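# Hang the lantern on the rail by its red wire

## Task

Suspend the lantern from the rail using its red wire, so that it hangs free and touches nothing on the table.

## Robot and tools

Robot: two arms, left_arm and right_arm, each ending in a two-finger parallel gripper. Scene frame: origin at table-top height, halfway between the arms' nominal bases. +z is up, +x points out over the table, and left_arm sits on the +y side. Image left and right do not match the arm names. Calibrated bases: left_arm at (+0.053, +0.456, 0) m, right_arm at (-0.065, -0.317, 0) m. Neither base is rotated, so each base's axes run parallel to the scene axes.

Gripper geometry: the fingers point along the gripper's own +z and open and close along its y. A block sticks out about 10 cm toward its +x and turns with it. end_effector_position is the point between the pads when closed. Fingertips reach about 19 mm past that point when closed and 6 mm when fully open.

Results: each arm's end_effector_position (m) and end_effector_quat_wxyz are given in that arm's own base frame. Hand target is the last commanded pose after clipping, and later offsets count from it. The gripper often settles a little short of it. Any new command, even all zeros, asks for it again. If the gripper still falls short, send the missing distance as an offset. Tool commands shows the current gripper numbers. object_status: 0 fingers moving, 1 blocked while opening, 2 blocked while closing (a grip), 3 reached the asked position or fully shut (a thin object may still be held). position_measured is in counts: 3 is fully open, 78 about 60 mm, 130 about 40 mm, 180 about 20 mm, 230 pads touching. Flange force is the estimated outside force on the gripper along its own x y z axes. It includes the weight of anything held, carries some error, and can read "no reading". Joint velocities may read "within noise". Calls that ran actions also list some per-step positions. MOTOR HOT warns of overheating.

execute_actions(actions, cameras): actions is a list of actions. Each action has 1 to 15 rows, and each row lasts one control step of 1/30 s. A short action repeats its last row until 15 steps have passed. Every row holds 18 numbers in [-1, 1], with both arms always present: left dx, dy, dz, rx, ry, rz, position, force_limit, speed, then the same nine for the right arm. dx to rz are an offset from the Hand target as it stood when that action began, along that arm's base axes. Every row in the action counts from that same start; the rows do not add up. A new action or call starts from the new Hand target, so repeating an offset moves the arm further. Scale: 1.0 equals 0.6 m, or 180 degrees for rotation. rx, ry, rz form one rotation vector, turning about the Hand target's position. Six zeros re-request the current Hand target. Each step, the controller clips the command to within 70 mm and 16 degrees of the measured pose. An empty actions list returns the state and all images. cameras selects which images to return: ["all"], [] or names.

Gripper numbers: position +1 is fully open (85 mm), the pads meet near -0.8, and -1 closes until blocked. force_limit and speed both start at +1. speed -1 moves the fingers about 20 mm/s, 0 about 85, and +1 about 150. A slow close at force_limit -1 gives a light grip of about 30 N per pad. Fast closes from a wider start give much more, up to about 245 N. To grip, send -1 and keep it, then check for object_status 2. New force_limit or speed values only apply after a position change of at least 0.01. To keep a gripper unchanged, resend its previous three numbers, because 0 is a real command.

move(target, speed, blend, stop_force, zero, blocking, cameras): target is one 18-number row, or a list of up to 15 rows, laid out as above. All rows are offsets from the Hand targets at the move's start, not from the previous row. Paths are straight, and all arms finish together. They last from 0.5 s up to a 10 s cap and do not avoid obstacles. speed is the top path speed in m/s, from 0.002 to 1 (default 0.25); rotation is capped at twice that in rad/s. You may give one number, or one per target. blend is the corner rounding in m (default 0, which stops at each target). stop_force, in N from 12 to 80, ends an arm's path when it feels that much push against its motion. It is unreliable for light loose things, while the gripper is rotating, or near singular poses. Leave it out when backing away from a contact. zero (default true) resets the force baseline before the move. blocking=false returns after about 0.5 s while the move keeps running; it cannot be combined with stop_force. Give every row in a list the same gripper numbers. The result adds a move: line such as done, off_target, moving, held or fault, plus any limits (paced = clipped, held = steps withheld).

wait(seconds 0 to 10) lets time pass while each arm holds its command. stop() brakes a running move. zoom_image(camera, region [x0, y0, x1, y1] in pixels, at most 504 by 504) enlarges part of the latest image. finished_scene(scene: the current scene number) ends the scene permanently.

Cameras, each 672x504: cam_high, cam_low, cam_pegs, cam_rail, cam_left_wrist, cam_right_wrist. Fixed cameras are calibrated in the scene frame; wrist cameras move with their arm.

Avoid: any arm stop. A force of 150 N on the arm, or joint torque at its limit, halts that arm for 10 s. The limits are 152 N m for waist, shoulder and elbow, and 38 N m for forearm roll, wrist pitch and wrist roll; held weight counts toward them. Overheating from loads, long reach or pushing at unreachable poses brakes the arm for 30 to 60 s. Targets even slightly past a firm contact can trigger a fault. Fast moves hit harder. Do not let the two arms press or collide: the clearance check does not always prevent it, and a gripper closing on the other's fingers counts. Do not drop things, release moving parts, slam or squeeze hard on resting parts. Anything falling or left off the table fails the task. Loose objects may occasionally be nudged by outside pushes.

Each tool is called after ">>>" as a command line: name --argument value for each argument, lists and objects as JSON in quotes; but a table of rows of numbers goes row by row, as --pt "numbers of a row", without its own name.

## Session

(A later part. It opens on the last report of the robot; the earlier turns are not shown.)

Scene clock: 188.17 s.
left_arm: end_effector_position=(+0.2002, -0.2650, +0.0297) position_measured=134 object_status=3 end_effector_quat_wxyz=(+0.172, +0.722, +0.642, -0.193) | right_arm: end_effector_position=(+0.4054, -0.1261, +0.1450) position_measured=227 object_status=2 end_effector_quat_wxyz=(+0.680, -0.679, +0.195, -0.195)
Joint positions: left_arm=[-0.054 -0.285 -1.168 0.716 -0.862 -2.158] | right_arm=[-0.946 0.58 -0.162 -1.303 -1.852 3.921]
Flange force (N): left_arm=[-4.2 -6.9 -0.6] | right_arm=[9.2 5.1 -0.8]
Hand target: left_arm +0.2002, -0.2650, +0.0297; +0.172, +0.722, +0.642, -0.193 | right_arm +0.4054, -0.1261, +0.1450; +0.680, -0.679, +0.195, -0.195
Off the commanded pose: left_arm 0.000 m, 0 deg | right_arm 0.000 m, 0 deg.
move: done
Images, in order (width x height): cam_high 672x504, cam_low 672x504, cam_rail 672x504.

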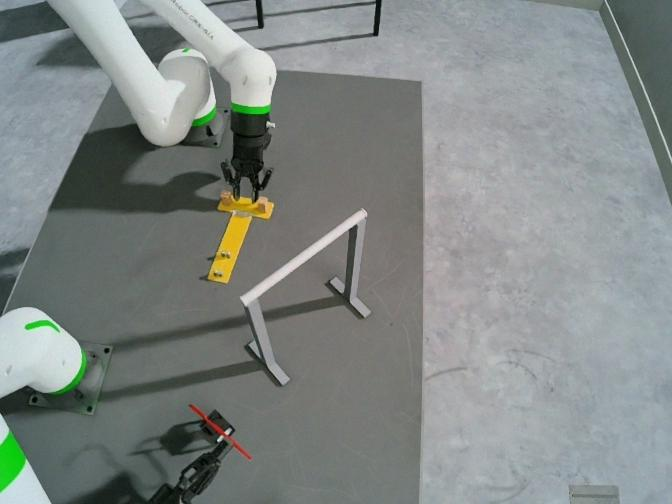

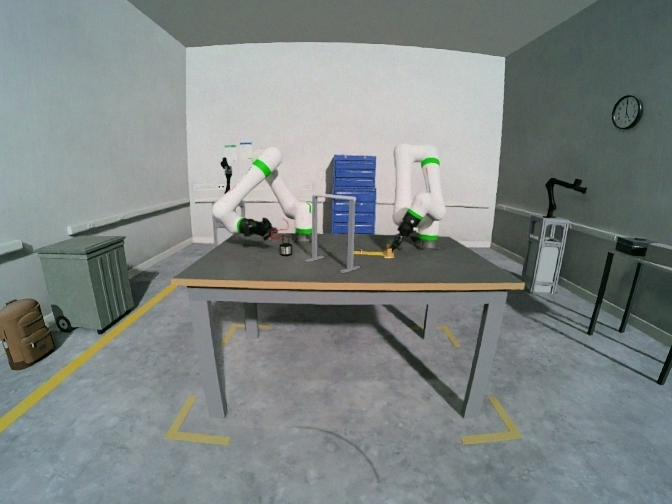

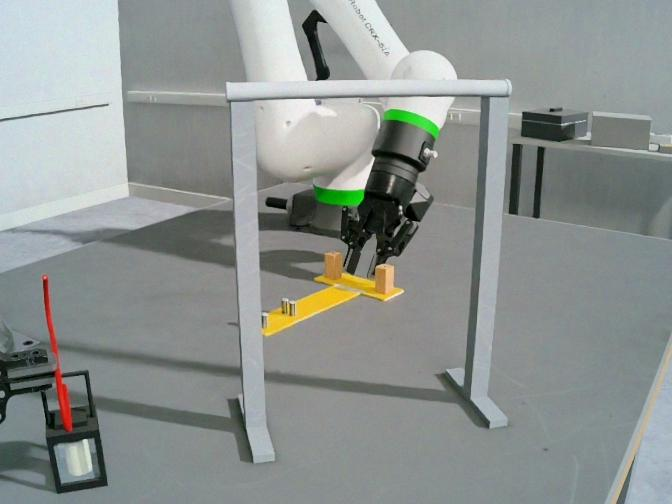

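>>> move --target '[0,0,0,0,0,0,-0.04,0.5,-1,-0.0707,0.0442,0,0,0,0,-1,0,-1]' --speed 0.06 --cameras '["cam_high","cam_rail","cam_low"]'

>>> zoom_image --camera "cam_rail" --region '[0, 324, 180, 504]'

>>> zoom_image --camera "cam_high" --region '[160, 380, 300, 500]'

>>> zoom_image --camera "cam_low" --region '[250, 210, 330, 270]'

Scene clock: 190.60 s.
left_arm: end_effector_position=(+0.2002, -0.2650, +0.0297) position_measured=134 object_status=3 end_effector_quat_wxyz=(+0.172, +0.722, +0.642, -0.193) | right_arm: end_effector_position=(+0.3634, -0.0999, +0.1459) position_measured=227 object_status=2 end_effector_quat_wxyz=(+0.677, -0.684, +0.212, -0.174)
Joint positions: left_arm=[-0.054 -0.285 -1.168 0.716 -0.862 -2.158] | right_arm=[-0.972 0.502 -0.282 -1.248 -1.846 3.927]
Flange force (N): left_arm=[-4.8 -6.0 -0.5] | right_arm=[7.2 5.8 0.7]
Hand target: left_arm +0.2002, -0.2650, +0.0297; +0.172, +0.722, +0.642, -0.193 | right_arm +0.3630, -0.0996, +0.1450; +0.680, -0.679, +0.195, -0.195
Off the commanded pose: left_arm 0.000 m, 0 deg | right_arm 0.001 m, 3 deg.
joint sent to its limit (right arm) — joint 6 (wrist roll), upper limit. The joint targets are off in orientation, not in position.
move: off_target (right_arm)
Images, in order (width x height): cam_high 672x504, cam_low 672x504, cam_rail 672x504.

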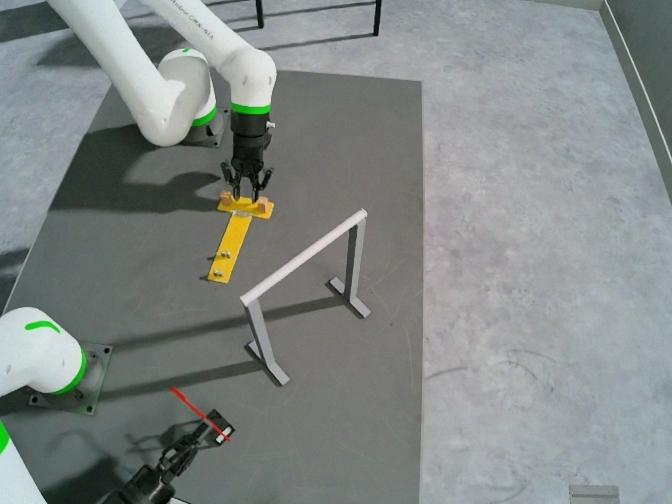

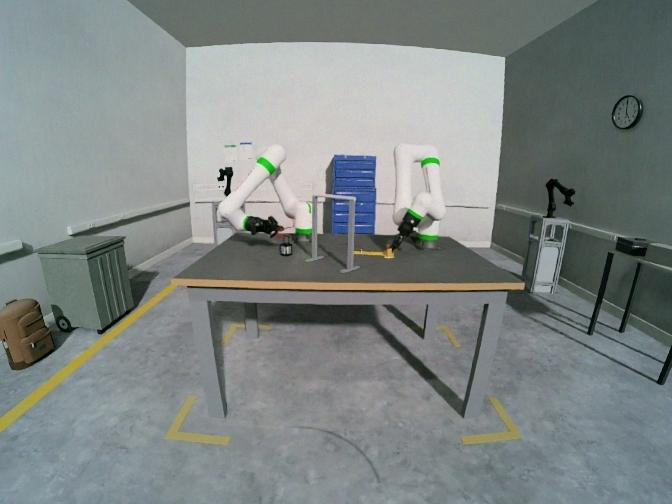

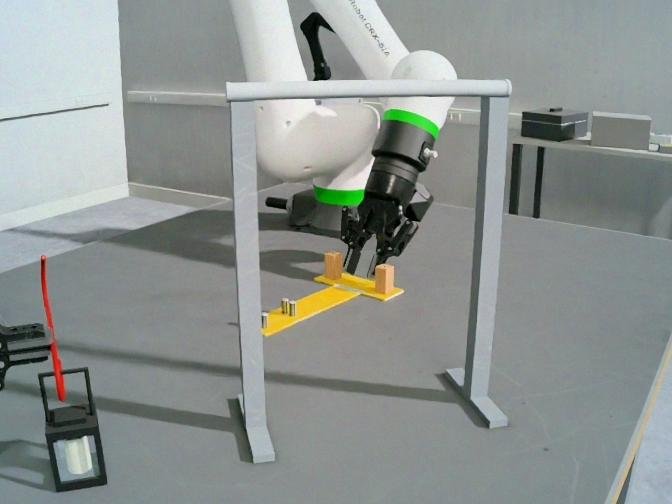

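Scaled by 2.800 from the camera's 672x504 image, which has a finer 960x720 frame.

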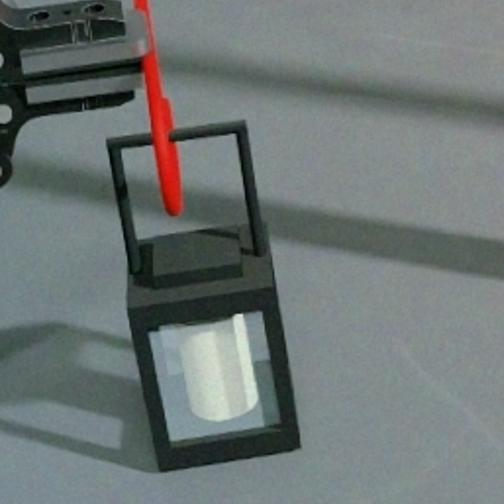

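Scaled by 3.600 from the camera's 672x504 image, which has a finer 960x720 frame.

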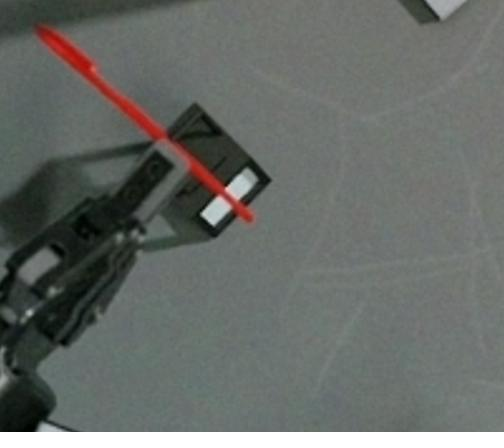

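Scaled by 6.300 from the camera's 672x504 image, which has a finer 960x720 frame.

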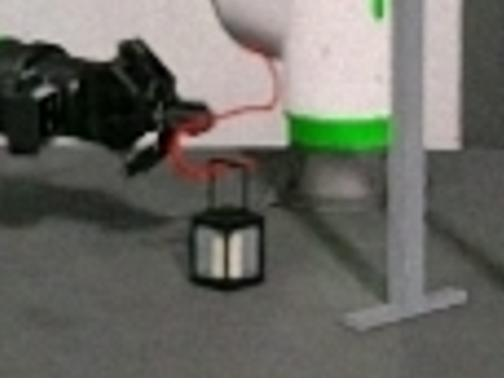

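>>> move --pt "0 0 0 0 0 0 -0.04 0.5 -1 0 0 -0.0117 0.0147 0.0236 0 -1 0 -1" --pt "0 0 0 0 0 0 -0.04 0.5 -1 -0.0317 0.0198 -0.015 0.0353 0.0567 0 -1 0 -1" --pt "0 0 0 0 0 0 -0.04 0.5 -1 -0.0317 0.0198 -0.0017 0.0736 0.118 0 -1 0 -1" --speed 0.04 --blend 0.002 --cameras '["cam_high","cam_rail","cam_low"]'

>>> zoom_image --camera "cam_rail" --region '[0, 324, 180, 504]'

>>> zoom_image --camera "cam_high" --region '[160, 380, 300, 500]'

>>> zoom_image --camera "cam_low" --region '[250, 210, 330, 270]'

Scene clock: 200.50 s.
left_arm: end_effector_position=(+0.2002, -0.2650, +0.0297) position_measured=134 object_status=3 end_effector_quat_wxyz=(+0.172, +0.722, +0.642, -0.193) | right_arm: end_effector_position=(+0.3439, -0.0877, +0.1440) position_measured=227 object_status=2 end_effector_quat_wxyz=(+0.706, -0.621, +0.338, -0.043)
Joint positions: left_arm=[-0.054 -0.285 -1.168 0.716 -0.862 -2.158] | right_arm=[-0.995 0.496 -0.339 -1.238 -1.857 3.589]
Flange force (N): left_arm=[-4.5 -6.5 -0.4] | right_arm=[10.2 1.4 -0.8]
Hand target: left_arm +0.2002, -0.2650, +0.0297; +0.172, +0.722, +0.642, -0.193 | right_arm +0.3439, -0.0877, +0.1440; +0.706, -0.621, +0.338, -0.043
Off the commanded pose: left_arm 0.000 m, 0 deg | right_arm 0.000 m, 0 deg.
move: done
Images, in order (width x height): cam_high 672x504, cam_low 672x504, cam_rail 672x504.

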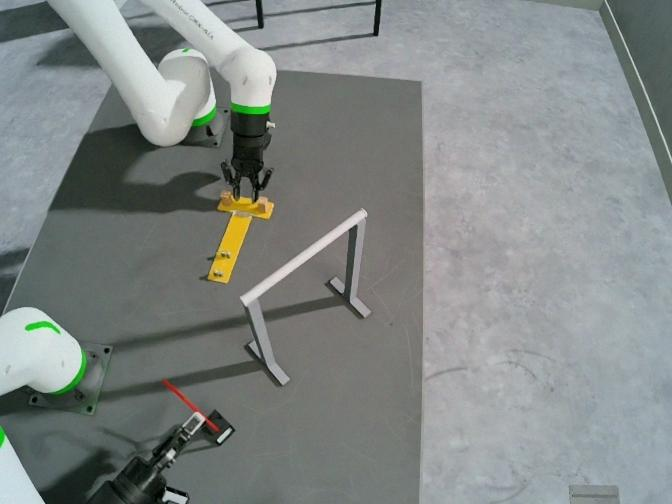

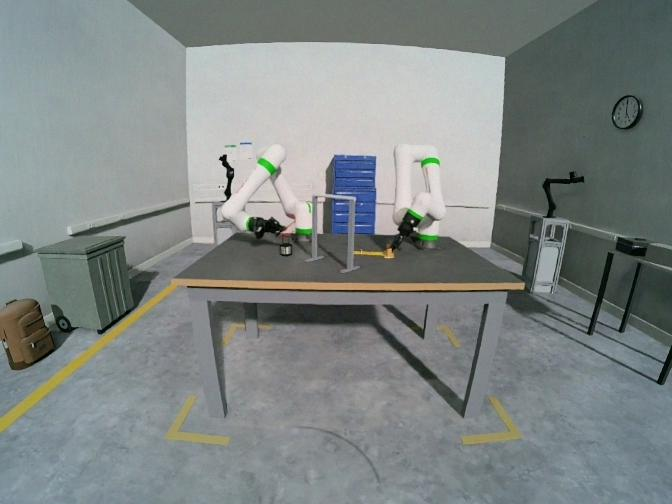

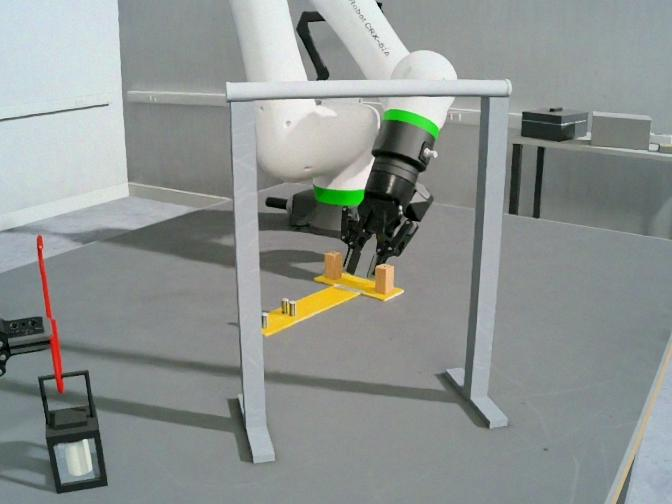

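Scaled by 2.800 from the camera's 672x504 image, which has a finer 960x720 frame.

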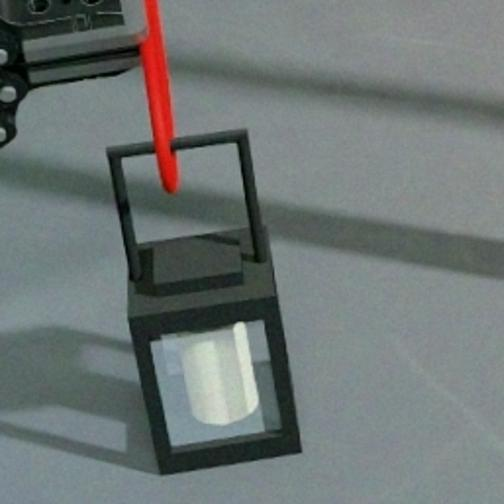

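Scaled by 3.600 from the camera's 672x504 image, which has a finer 960x720 frame.

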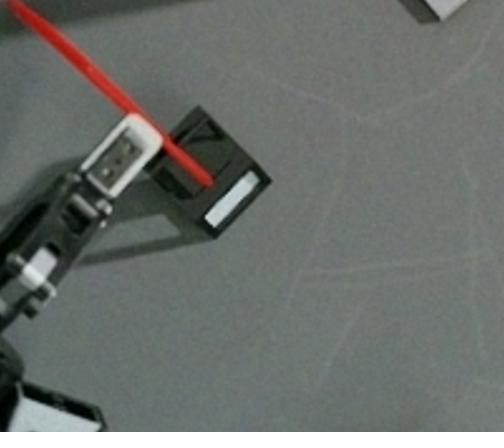

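Scaled by 6.300 from the camera's 672x504 image, which has a finer 960x720 frame.

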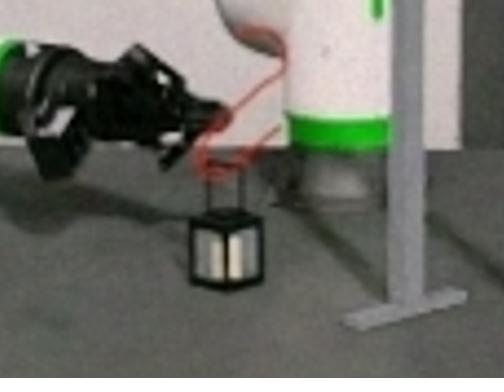

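>>> move --pt "0 0 0 0 0 0 -0.04 0.5 -1 0.0155 -0.0097 0.0042 0.0589 0.0944 0 -1 0 -1" --pt "0 0 0 0 0 0 -0.04 0.5 -1 0.0317 -0.0198 0.0012 0.1178 0.1889 0 -1 0 -1" --pt "0 0 0 0 0 0 -0.04 0.5 -1 0.0424 -0.0265 0.0 0.1619 0.2597 0 -1 0 -1" --speed 0.06 --blend 0.002 --cameras '["cam_high","cam_rail","cam_low","cam_right_wrist"]'

>>> zoom_image --camera "cam_rail" --region '[0, 324, 180, 504]'

>>> zoom_image --camera "cam_low" --region '[250, 210, 330, 270]'

Scene clock: 209.97 s.
left_arm: end_effector_position=(+0.2002, -0.2650, +0.0297) position_measured=134 object_status=3 end_effector_quat_wxyz=(+0.172, +0.722, +0.642, -0.193) | right_arm: end_effector_position=(+0.3694, -0.1036, +0.1440) position_measured=227 object_status=2 end_effector_quat_wxyz=(+0.645, -0.395, +0.587, +0.288)
Joint positions: left_arm=[-0.054 -0.285 -1.168 0.716 -0.862 -2.158] | right_arm=[-0.972 0.53 -0.266 -1.265 -1.854 2.584]
Flange force (N): left_arm=[-4.8 -6.2 0.5] | right_arm=[7.5 -7.6 -0.8]
Hand target: left_arm +0.2002, -0.2650, +0.0297; +0.172, +0.722, +0.642, -0.193 | right_arm +0.3694, -0.1036, +0.1440; +0.645, -0.395, +0.587, +0.288
Off the commanded pose: left_arm 0.000 m, 0 deg | right_arm 0.000 m, 0 deg.
move: done
camera_calibration:
cam_right_wrist: T_world_to_cam=[[-0.829815, 0.533844, -0.162538, 0.395774], [-0.320847, -0.21811, 0.921675, -0.0216274], [0.45658, 0.816969, 0.352273, -0.0117307], [0, 0, 0, 1]] pos_world=[0.326836, -0.206415, 0.088394]
Images, in order (width x height): cam_high 672x504, cam_low 672x504, cam_rail 672x504, cam_right_wrist 672x504.

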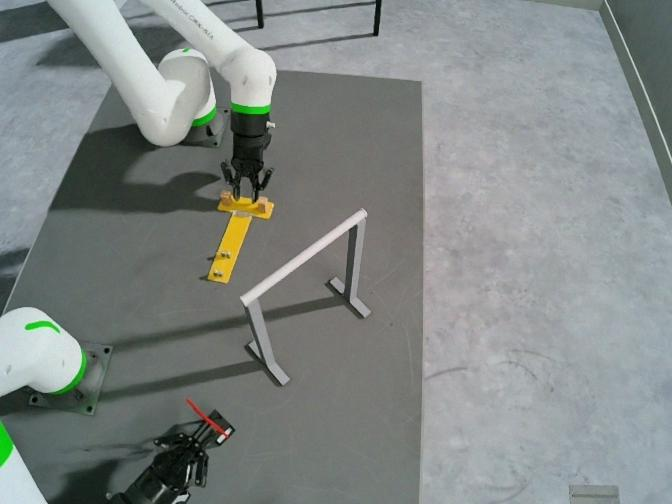

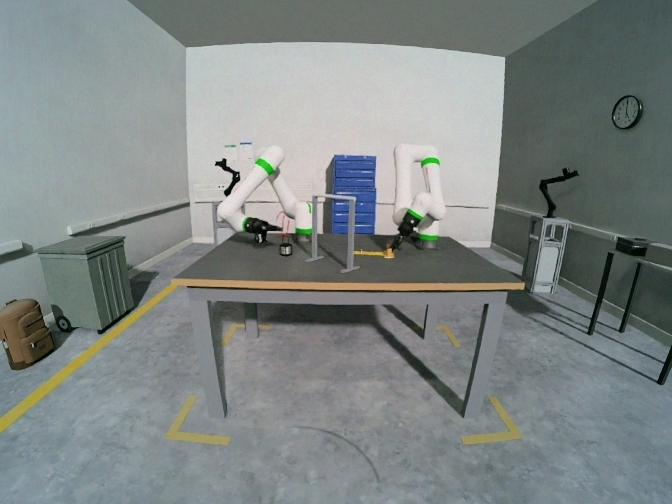

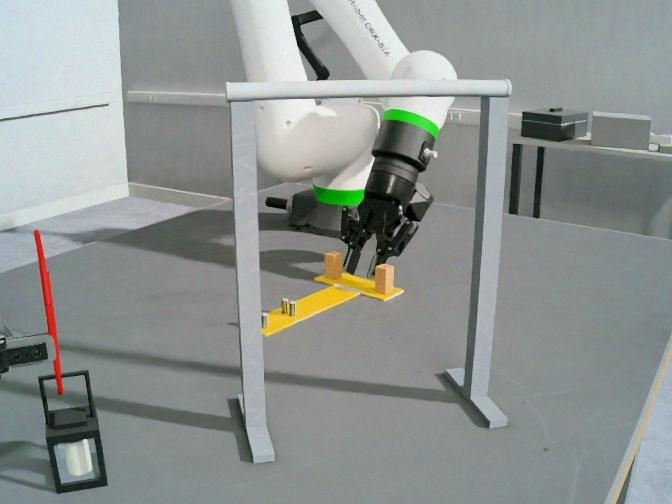

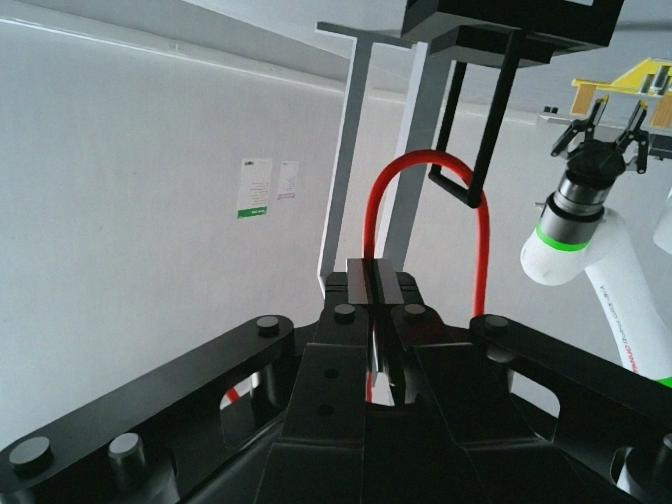

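Scaled by 2.800 from the camera's 672x504 image, which has a finer 960x720 frame.

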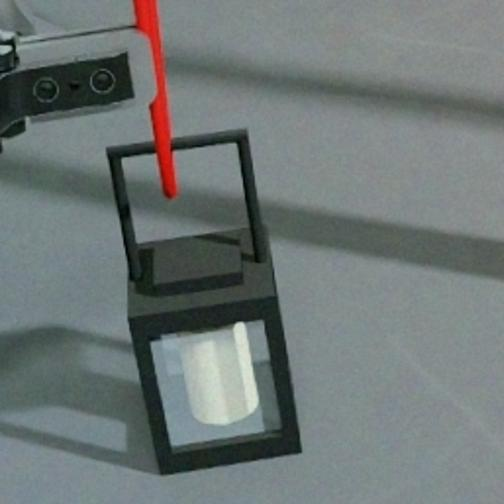

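Scaled by 6.300 from the camera's 672x504 image, which has a finer 960x720 frame.

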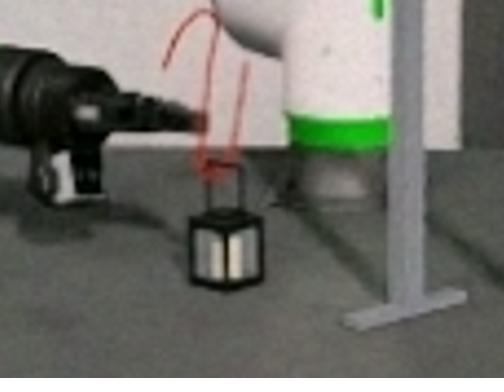

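>>> move --pt "0 0 0 0 0 0 -0.04 0.5 -1 -0.0097 0.0098 0 0 0 0 -1 0 -1" --pt "0 0 0 0 0 0 -0.04 0.5 -1 -0.0097 0.0098 0.08 0 0 0 -1 0 -1" --speed 0.025 --cameras '["cam_rail","cam_low","cam_right_wrist"]'

>>> zoom_image --camera "cam_rail" --region '[0, 284, 220, 504]'

>>> zoom_image --camera "cam_low" --region '[250, 190, 330, 270]'

Scene clock: 213.93 s.
left_arm: end_effector_position=(+0.2002, -0.2650, +0.0297) position_measured=134 object_status=3 end_effector_quat_wxyz=(+0.172, +0.722, +0.642, -0.193) | right_arm: end_effector_position=(+0.3636, -0.0977, +0.1919) position_measured=227 object_status=2 end_effector_quat_wxyz=(+0.645, -0.395, +0.587, +0.288)
Joint positions: left_arm=[-0.054 -0.285 -1.168 0.716 -0.862 -2.158] | right_arm=[-0.983 0.399 -0.291 -1.289 -1.893 2.48]
Flange force (N): left_arm=[-4.2 -6.8 -0.6] | right_arm=[8.6 -6.8 -0.6]
Hand target: left_arm +0.2002, -0.2650, +0.0297; +0.172, +0.722, +0.642, -0.193 | right_arm +0.3636, -0.0977, +0.1920; +0.645, -0.395, +0.587, +0.288
Off the commanded pose: left_arm 0.000 m, 0 deg | right_arm 0.000 m, 0 deg.
move: done
camera_calibration:
cam_right_wrist: T_world_to_cam=[[-0.829795, 0.533927, -0.162365, 0.395518], [-0.32073, -0.218173, 0.921701, -0.0665277], [0.456697, 0.816898, 0.352286, -0.03082], [0, 0, 0, 1]] pos_world=[0.320937, -0.200516, 0.136394]
Images, in order (width x height): cam_low 672x504, cam_rail 672x504, cam_right_wrist 672x504.

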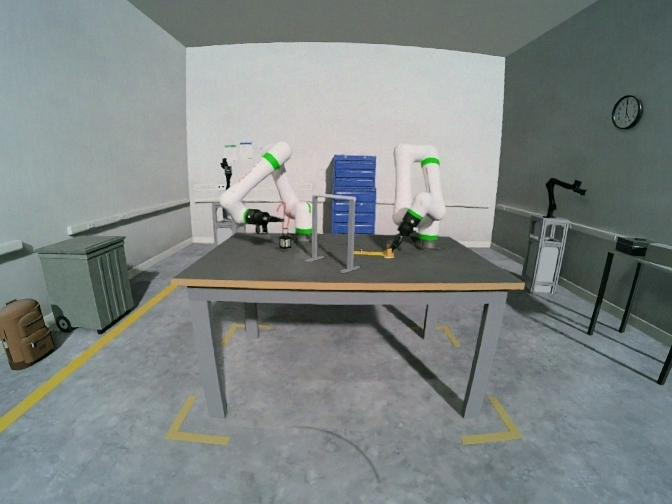

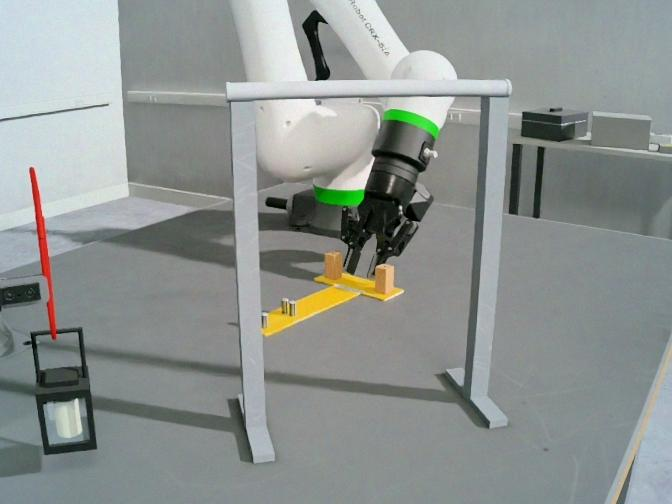

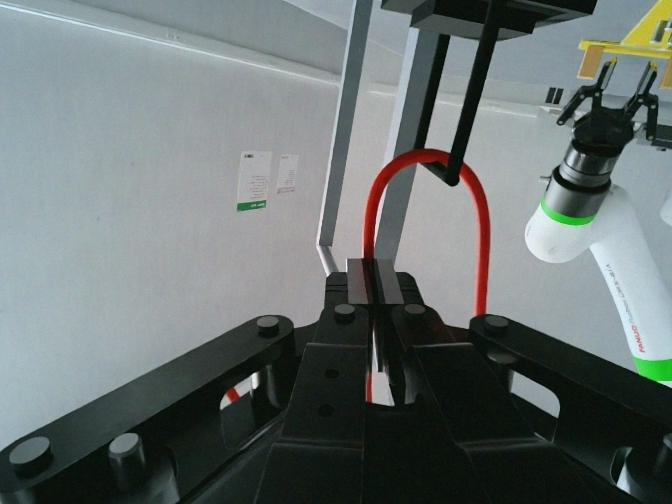

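Scaled by 2.291 from the camera's 672x504 image, which has a finer 960x720 frame.

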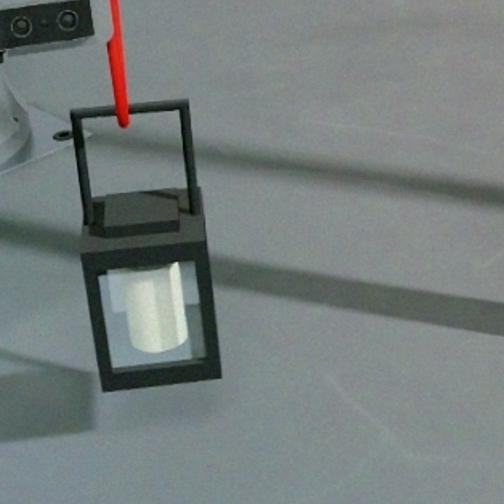

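Scaled by 6.300 from the camera's 672x504 image, which has a finer 960x720 frame.

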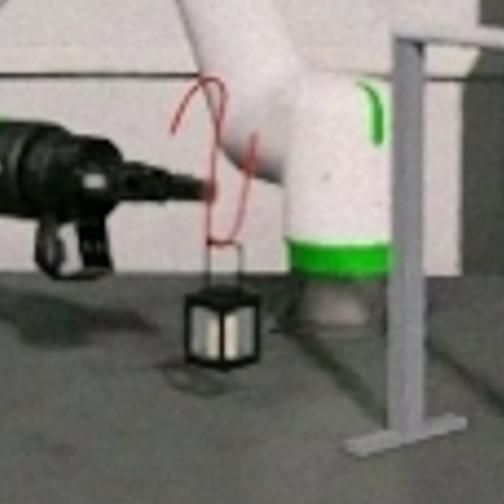

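>>> move --pt "0 0 0 0 0 0 -0.04 0.5 -1 -0.106 0.03 0.247 0 0 0 -1 0 -1" --pt "0 0 0 0 0 0 -0.04 0.5 -1 -0.1227 0.5295 0.247 0 0 -0.211 -1 0 -1" --pt "0 0 0 0 0 0 -0.04 0.5 -1 0.144 0.5545 0.247 0 0 -0.211 -1 0 -1" --speed 0.1 --blend 0.03 --cameras '["all"]'

>>> zoom_image --camera "cam_rail" --region '[200, 0, 500, 250]'

>>> zoom_image --camera "cam_low" --region '[270, 160, 400, 270]'

>>> zoom_image --camera "cam_high" --region '[180, 180, 380, 330]'

Scene clock: 221.10 s.
left_arm: end_effector_position=(+0.2002, -0.2650, +0.0297) position_measured=134 object_status=3 end_effector_quat_wxyz=(+0.172, +0.722, +0.642, -0.193) | right_arm: end_effector_position=(+0.2866, +0.1862, +0.3386) position_measured=227 object_status=2 end_effector_quat_wxyz=(+0.695, -0.228, +0.674, +0.102)
Joint positions: left_arm=[-0.054 -0.285 -1.168 0.716 -0.862 -2.158] | right_arm=[-1.295 -1.872 -0.91 -1.726 -1.694 0.782]
Flange force (N): left_arm=[-3.6 -7.0 -0.2] | right_arm=no reading
Flange force when the fault began (N): right_arm=no reading
Hand target: left_arm +0.2002, -0.2650, +0.0297; +0.172, +0.722, +0.642, -0.193 | right_arm +0.2866, +0.1862, +0.3386; +0.695, -0.228, +0.674, +0.102 (not the last commanded pose)
Tool commands: left_gripper/position=-0.04 left_gripper/force_limit=+0.5 left_gripper/speed=-1.0 right_gripper/position=-1.0 right_gripper/force_limit=+0.003922 right_gripper/speed=-1.0
Off the commanded pose: left_arm 0.000 m, 0 deg | right_arm 0.171 m, 7 deg.
FORCE FAULT: contact force on the right arm reached its limit, and that arm stopped. The contact can be on any part of that arm, not only on its tool. That arm's remaining commands of this call were not run. That arm is still stopped at the end of this call. That arm stays stopped for about 10 more seconds. Until then a move that you send moves the other arm only, and its call returns only when the move has ended. Once the stop has ended, the next robot result says so. If the stop ends while you think or write, that arm runs what you send next, counted from a new Hand target: where the arm stands when the stop ends. While its stop runs, that arm takes no new command, but its gripper still runs the gripper command that each later call begins with. Until it ends, the stop uses up actions while you think or wait. An arm that is not stopped still takes commands.
move: fault (right_arm); path passed 1 of 3 targets
camera_calibration:
cam_left_wrist: T_world_to_cam=[[0.993747, -0.111482, 0.00616812, -0.219669], [-0.0776783, -0.650626, 0.755415, -0.15781], [-0.0802021, -0.751171, -0.655218, -0.0333484], [0, 0, 0, 1]] pos_world=[0.203363, -0.152215, 0.0987162]
cam_right_wrist: T_world_to_cam=[[-0.438112, 0.882476, -0.171153, 0.0297101], [-0.38247, -0.0106924, 0.923906, -0.186039], [0.813495, 0.470235, 0.342205, -0.313478], [0, 0, 0, 1]] pos_world=[0.196875, 0.119201, 0.284242]

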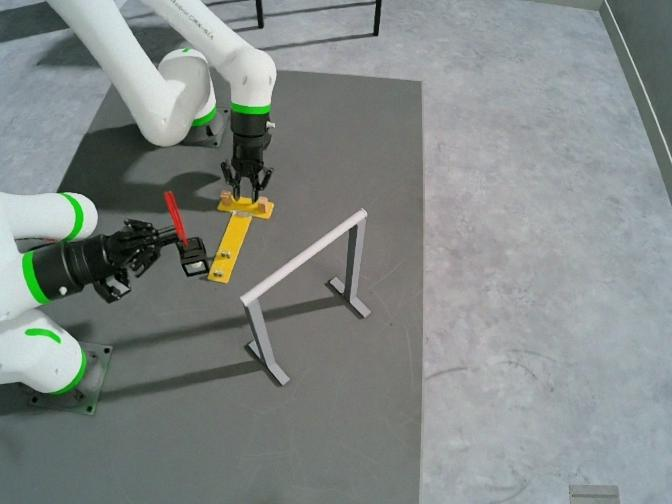

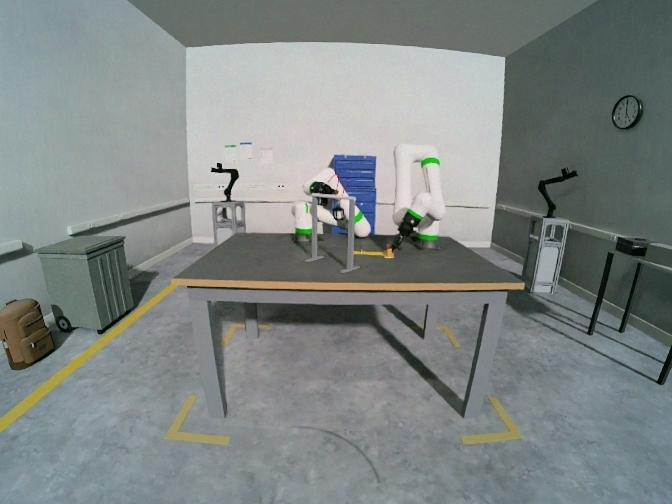

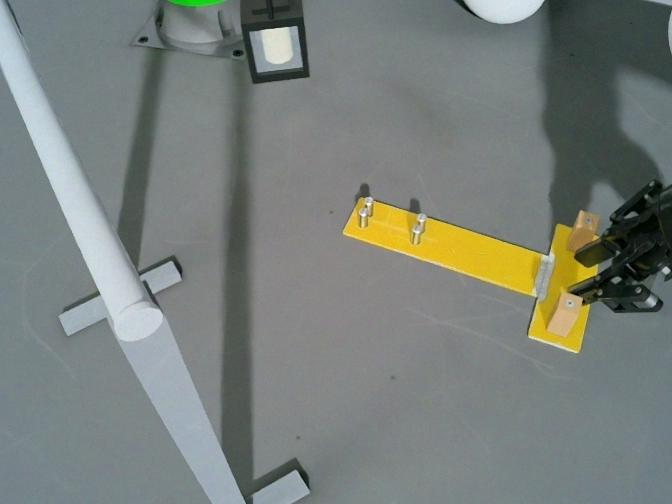

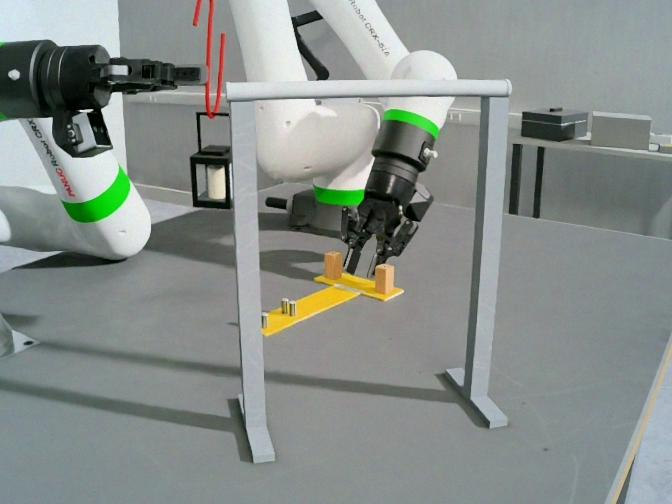

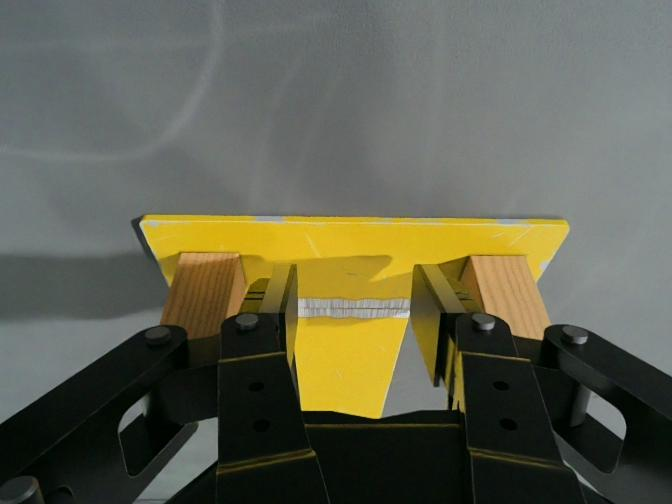

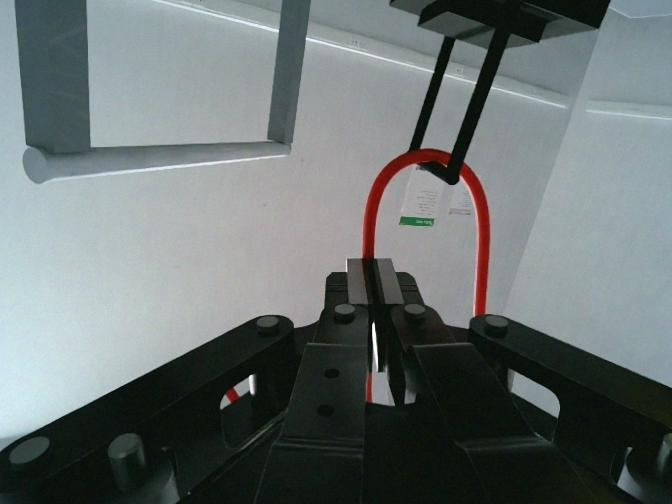

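Scaled by 1.680 from the camera's 672x504 image, which has a finer 960x720 frame.

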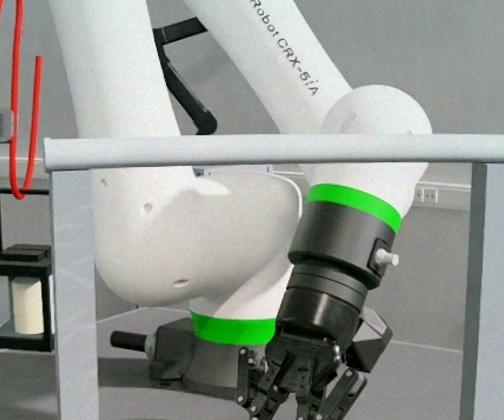

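Scaled by 3.877 from the camera's 672x504 image, which has a finer 960x720 frame.

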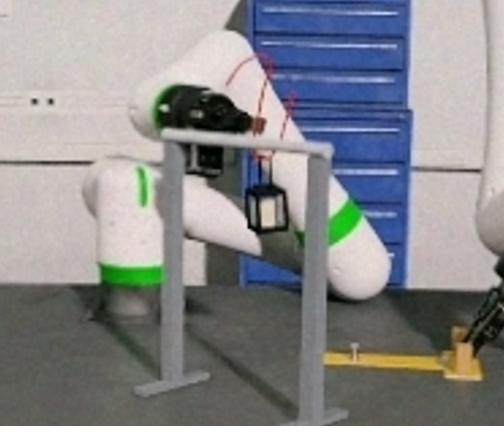

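Scaled by 2.520 from the camera's 672x504 image, which has a finer 960x720 frame.

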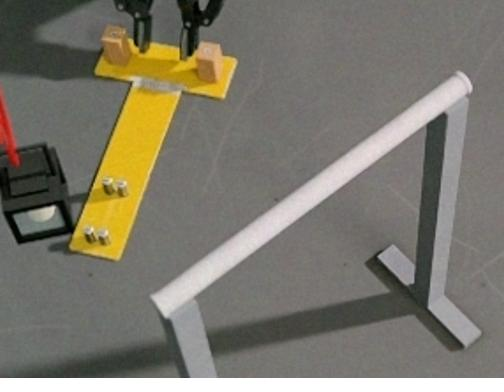

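>>> wait --seconds 10

>>> execute_actions --actions '[]' --cameras '["cam_low","cam_rail"]'

>>> zoom_image --camera "cam_low" --region '[270, 160, 400, 270]'

Scene clock: 232.87 s.
left_arm: end_effector_position=(+0.2002, -0.2650, +0.0297) position_measured=134 object_status=3 end_effector_quat_wxyz=(+0.172, +0.722, +0.642, -0.193) | right_arm: end_effector_position=(+0.2866, +0.1862, +0.3386) position_measured=227 object_status=2 end_effector_quat_wxyz=(+0.695, -0.228, +0.674, +0.102)
Joint positions: left_arm=[-0.054 -0.285 -1.168 0.716 -0.862 -2.158] | right_arm=[-1.295 -1.872 -0.91 -1.726 -1.694 0.782]
Flange force (N): left_arm=[-5.4 -6.4 0.0] | right_arm=no reading
Hand target: left_arm +0.2002, -0.2650, +0.0297; +0.172, +0.722, +0.642, -0.193 | right_arm +0.2866, +0.1862, +0.3386; +0.695, -0.228, +0.674, +0.102 (not the last commanded pose)
Tool commands: left_gripper/position=-0.04 left_gripper/force_limit=+0.5 left_gripper/speed=-1.0 right_gripper/position=-1.0 right_gripper/force_limit=+0.003922 right_gripper/speed=-1.0
Off the commanded pose: left_arm 0.000 m, 0 deg | right_arm 0.171 m, 7 deg.
FORCE FAULT, CONTINUED: the right arm's stop, for the force fault that an earlier result reported, is over. The rest of the stop counts as 20 of the actions that you can send in this scene. That arm's target is now where it stood when the stop ended, not its last command. That arm accepts commands again.
wait: 10.00 s; at rest from the start

Scene clock: 232.87 s.
left_arm: end_effector_position=(+0.2002, -0.2650, +0.0297) position_measured=134 object_status=3 end_effector_quat_wxyz=(+0.172, +0.722, +0.642, -0.193) | right_arm: end_effector_position=(+0.2866, +0.1862, +0.3386) position_measured=227 object_status=2 end_effector_quat_wxyz=(+0.695, -0.228, +0.674, +0.102)
Joint positions: left_arm=[-0.054 -0.285 -1.168 0.716 -0.862 -2.158] | right_arm=[-1.295 -1.872 -0.91 -1.726 -1.694 0.782]
Joint velocities: within noise
Flange force (N): left_arm=[-5.4 -6.4 0.0] | right_arm=no reading
Hand target: left_arm +0.2002, -0.2650, +0.0297; +0.172, +0.722, +0.642, -0.193 | right_arm +0.2866, +0.1862, +0.3386; +0.695, -0.228, +0.674, +0.102 (not the last commanded pose)
Tool commands: left_gripper/position=-0.04 left_gripper/force_limit=+0.5 left_gripper/speed=-1.0 right_gripper/position=-1.0 right_gripper/force_limit=+0.003922 right_gripper/speed=-1.0
Off the commanded pose: left_arm 0.000 m, 0 deg | right_arm 0.171 m, 7 deg.
Images, in order (width x height): cam_low 672x504, cam_rail 672x504.

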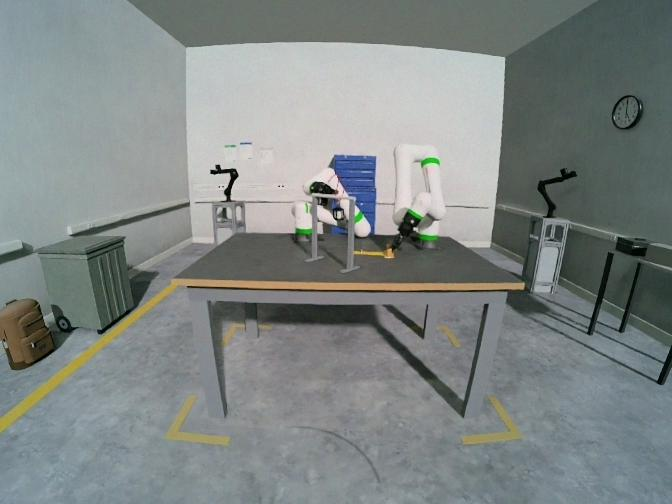

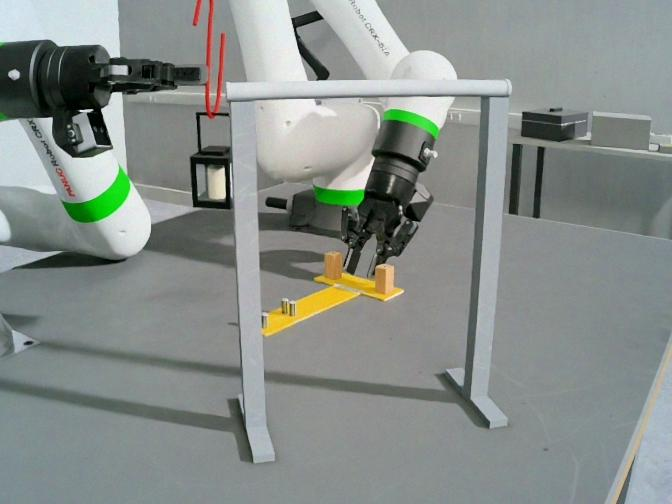

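Scaled by 3.877 from the camera's 672x504 image, which has a finer 960x720 frame.

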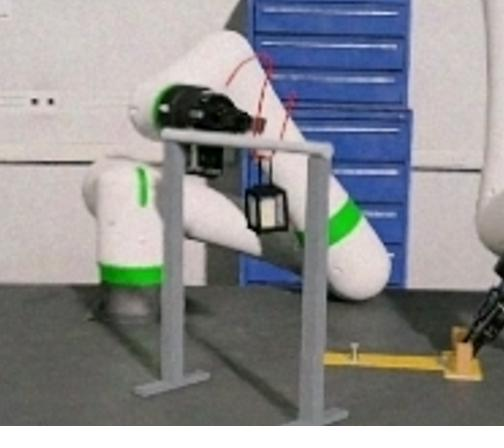

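>>> move --pt "0 0 0 0 0 0 -0.04 0.5 -1 -0.01 -0.1 0.06 0 0 0.04 -1 0 -1" --pt "0 0 0 0 0 0 -0.04 0.5 -1 -0.03 -0.42 0.1 0 0 0.172 -1 0 -1" --pt "0 0 0 0 0 0 -0.04 0.5 -1 0.13 -0.473 0.2 0 0 0.172 -1 0 -1" --speed 0.08 --blend 0.01 --cameras '["cam_low","cam_rail"]'

Scene clock: 239.00 s.
left_arm: end_effector_position=(+0.2002, -0.2650, +0.0297) position_measured=134 object_status=3 end_effector_quat_wxyz=(+0.172, +0.722, +0.642, -0.193) | right_arm: end_effector_position=(+0.3645, -0.0976, +0.4585) position_measured=227 object_status=2 end_effector_quat_wxyz=(+0.643, -0.400, +0.589, +0.284)
Joint positions: left_arm=[-0.054 -0.285 -1.168 0.716 -0.862 -2.158] | right_arm=[-1.063 -0.038 -0.043 -1.553 -2.076 1.765]
Flange force (N): left_arm=[-4.5 -5.7 0.3] | right_arm=[4.4 -8.0 0.4]
Hand target: left_arm +0.2002, -0.2650, +0.0297; +0.172, +0.722, +0.642, -0.193 | right_arm +0.3646, -0.0976, +0.4586; +0.643, -0.400, +0.589, +0.284
Off the commanded pose: left_arm 0.000 m, 0 deg | right_arm 0.000 m, 0 deg.
move: done
Images, in order (width x height): cam_low 672x504, cam_rail 672x504.

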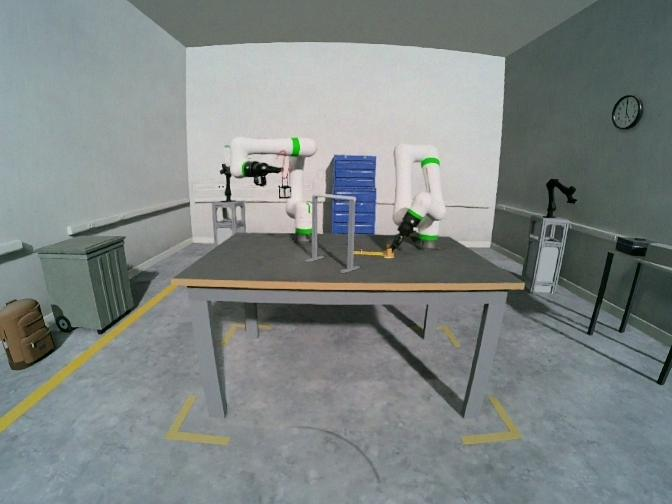

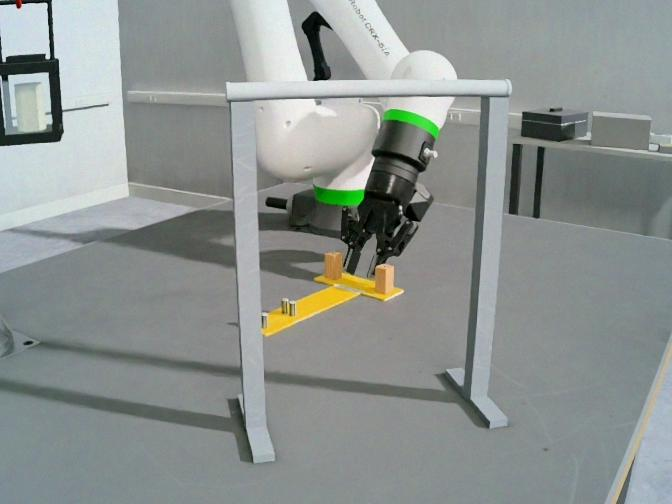

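>>> move --pt "0 0 0 0 0 0 -0.04 0.5 -1 0.0923 0.0293 0.1857 0 0 0 -1 0 -1" --pt "0 0 0 0 0 0 -0.04 0.5 -1 0.2257 0.2627 0.1857 0 0 -0.1056 -1 0 -1" --pt "0 0 0 0 0 0 -0.04 0.5 -1 0.169 0.611 0.1857 0 0 -0.2111 -1 0 -1" --speed 0.1 --blend 0.02 --cameras '["cam_low","cam_rail","cam_high"]'

Scene clock: 247.30 s.
left_arm: end_effector_position=(+0.2002, -0.2650, +0.0297) position_measured=134 object_status=3 end_effector_quat_wxyz=(+0.172, +0.722, +0.642, -0.193) | right_arm: end_effector_position=(+0.4659, +0.2695, +0.5701) position_measured=227 object_status=2 end_effector_quat_wxyz=(+0.717, -0.154, +0.679, +0.032)
Joint positions: left_arm=[-0.054 -0.285 -1.168 0.716 -0.862 -2.158] | right_arm=[0.425 -0.537 -0.3 -2.478 0.257 2.677]
Flange force (N): left_arm=[-3.4 -6.0 -0.5] | right_arm=no reading
Hand target: left_arm +0.2002, -0.2650, +0.0297; +0.172, +0.722, +0.642, -0.193 | right_arm +0.4660, +0.2690, +0.5700; +0.700, -0.187, +0.687, +0.059
Off the commanded pose: left_arm 0.000 m, 0 deg | right_arm 0.001 m, 5 deg.
move: off_target (right_arm); limits=paced
Images, in order (width x height): cam_high 672x504, cam_low 672x504, cam_rail 672x504.

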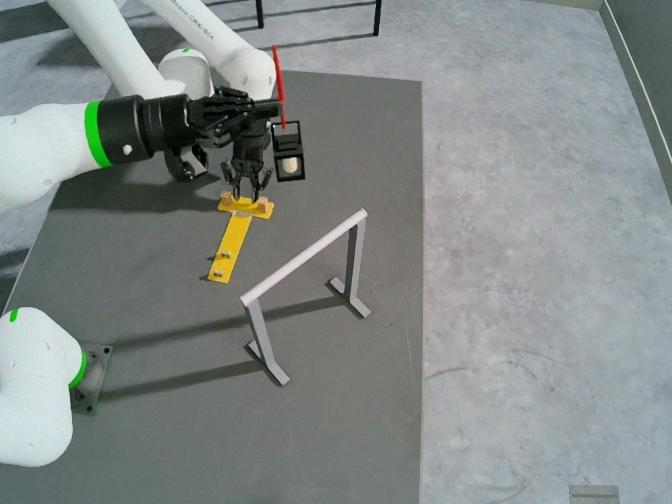

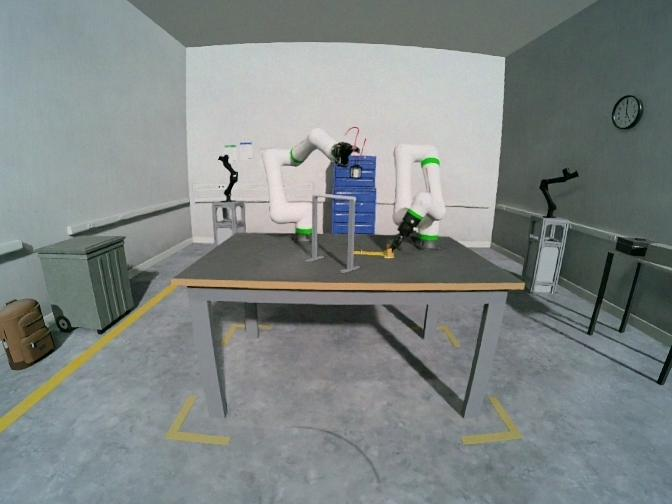

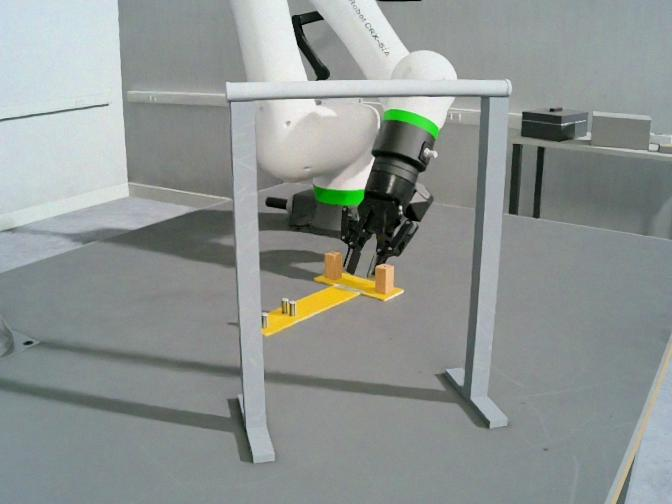

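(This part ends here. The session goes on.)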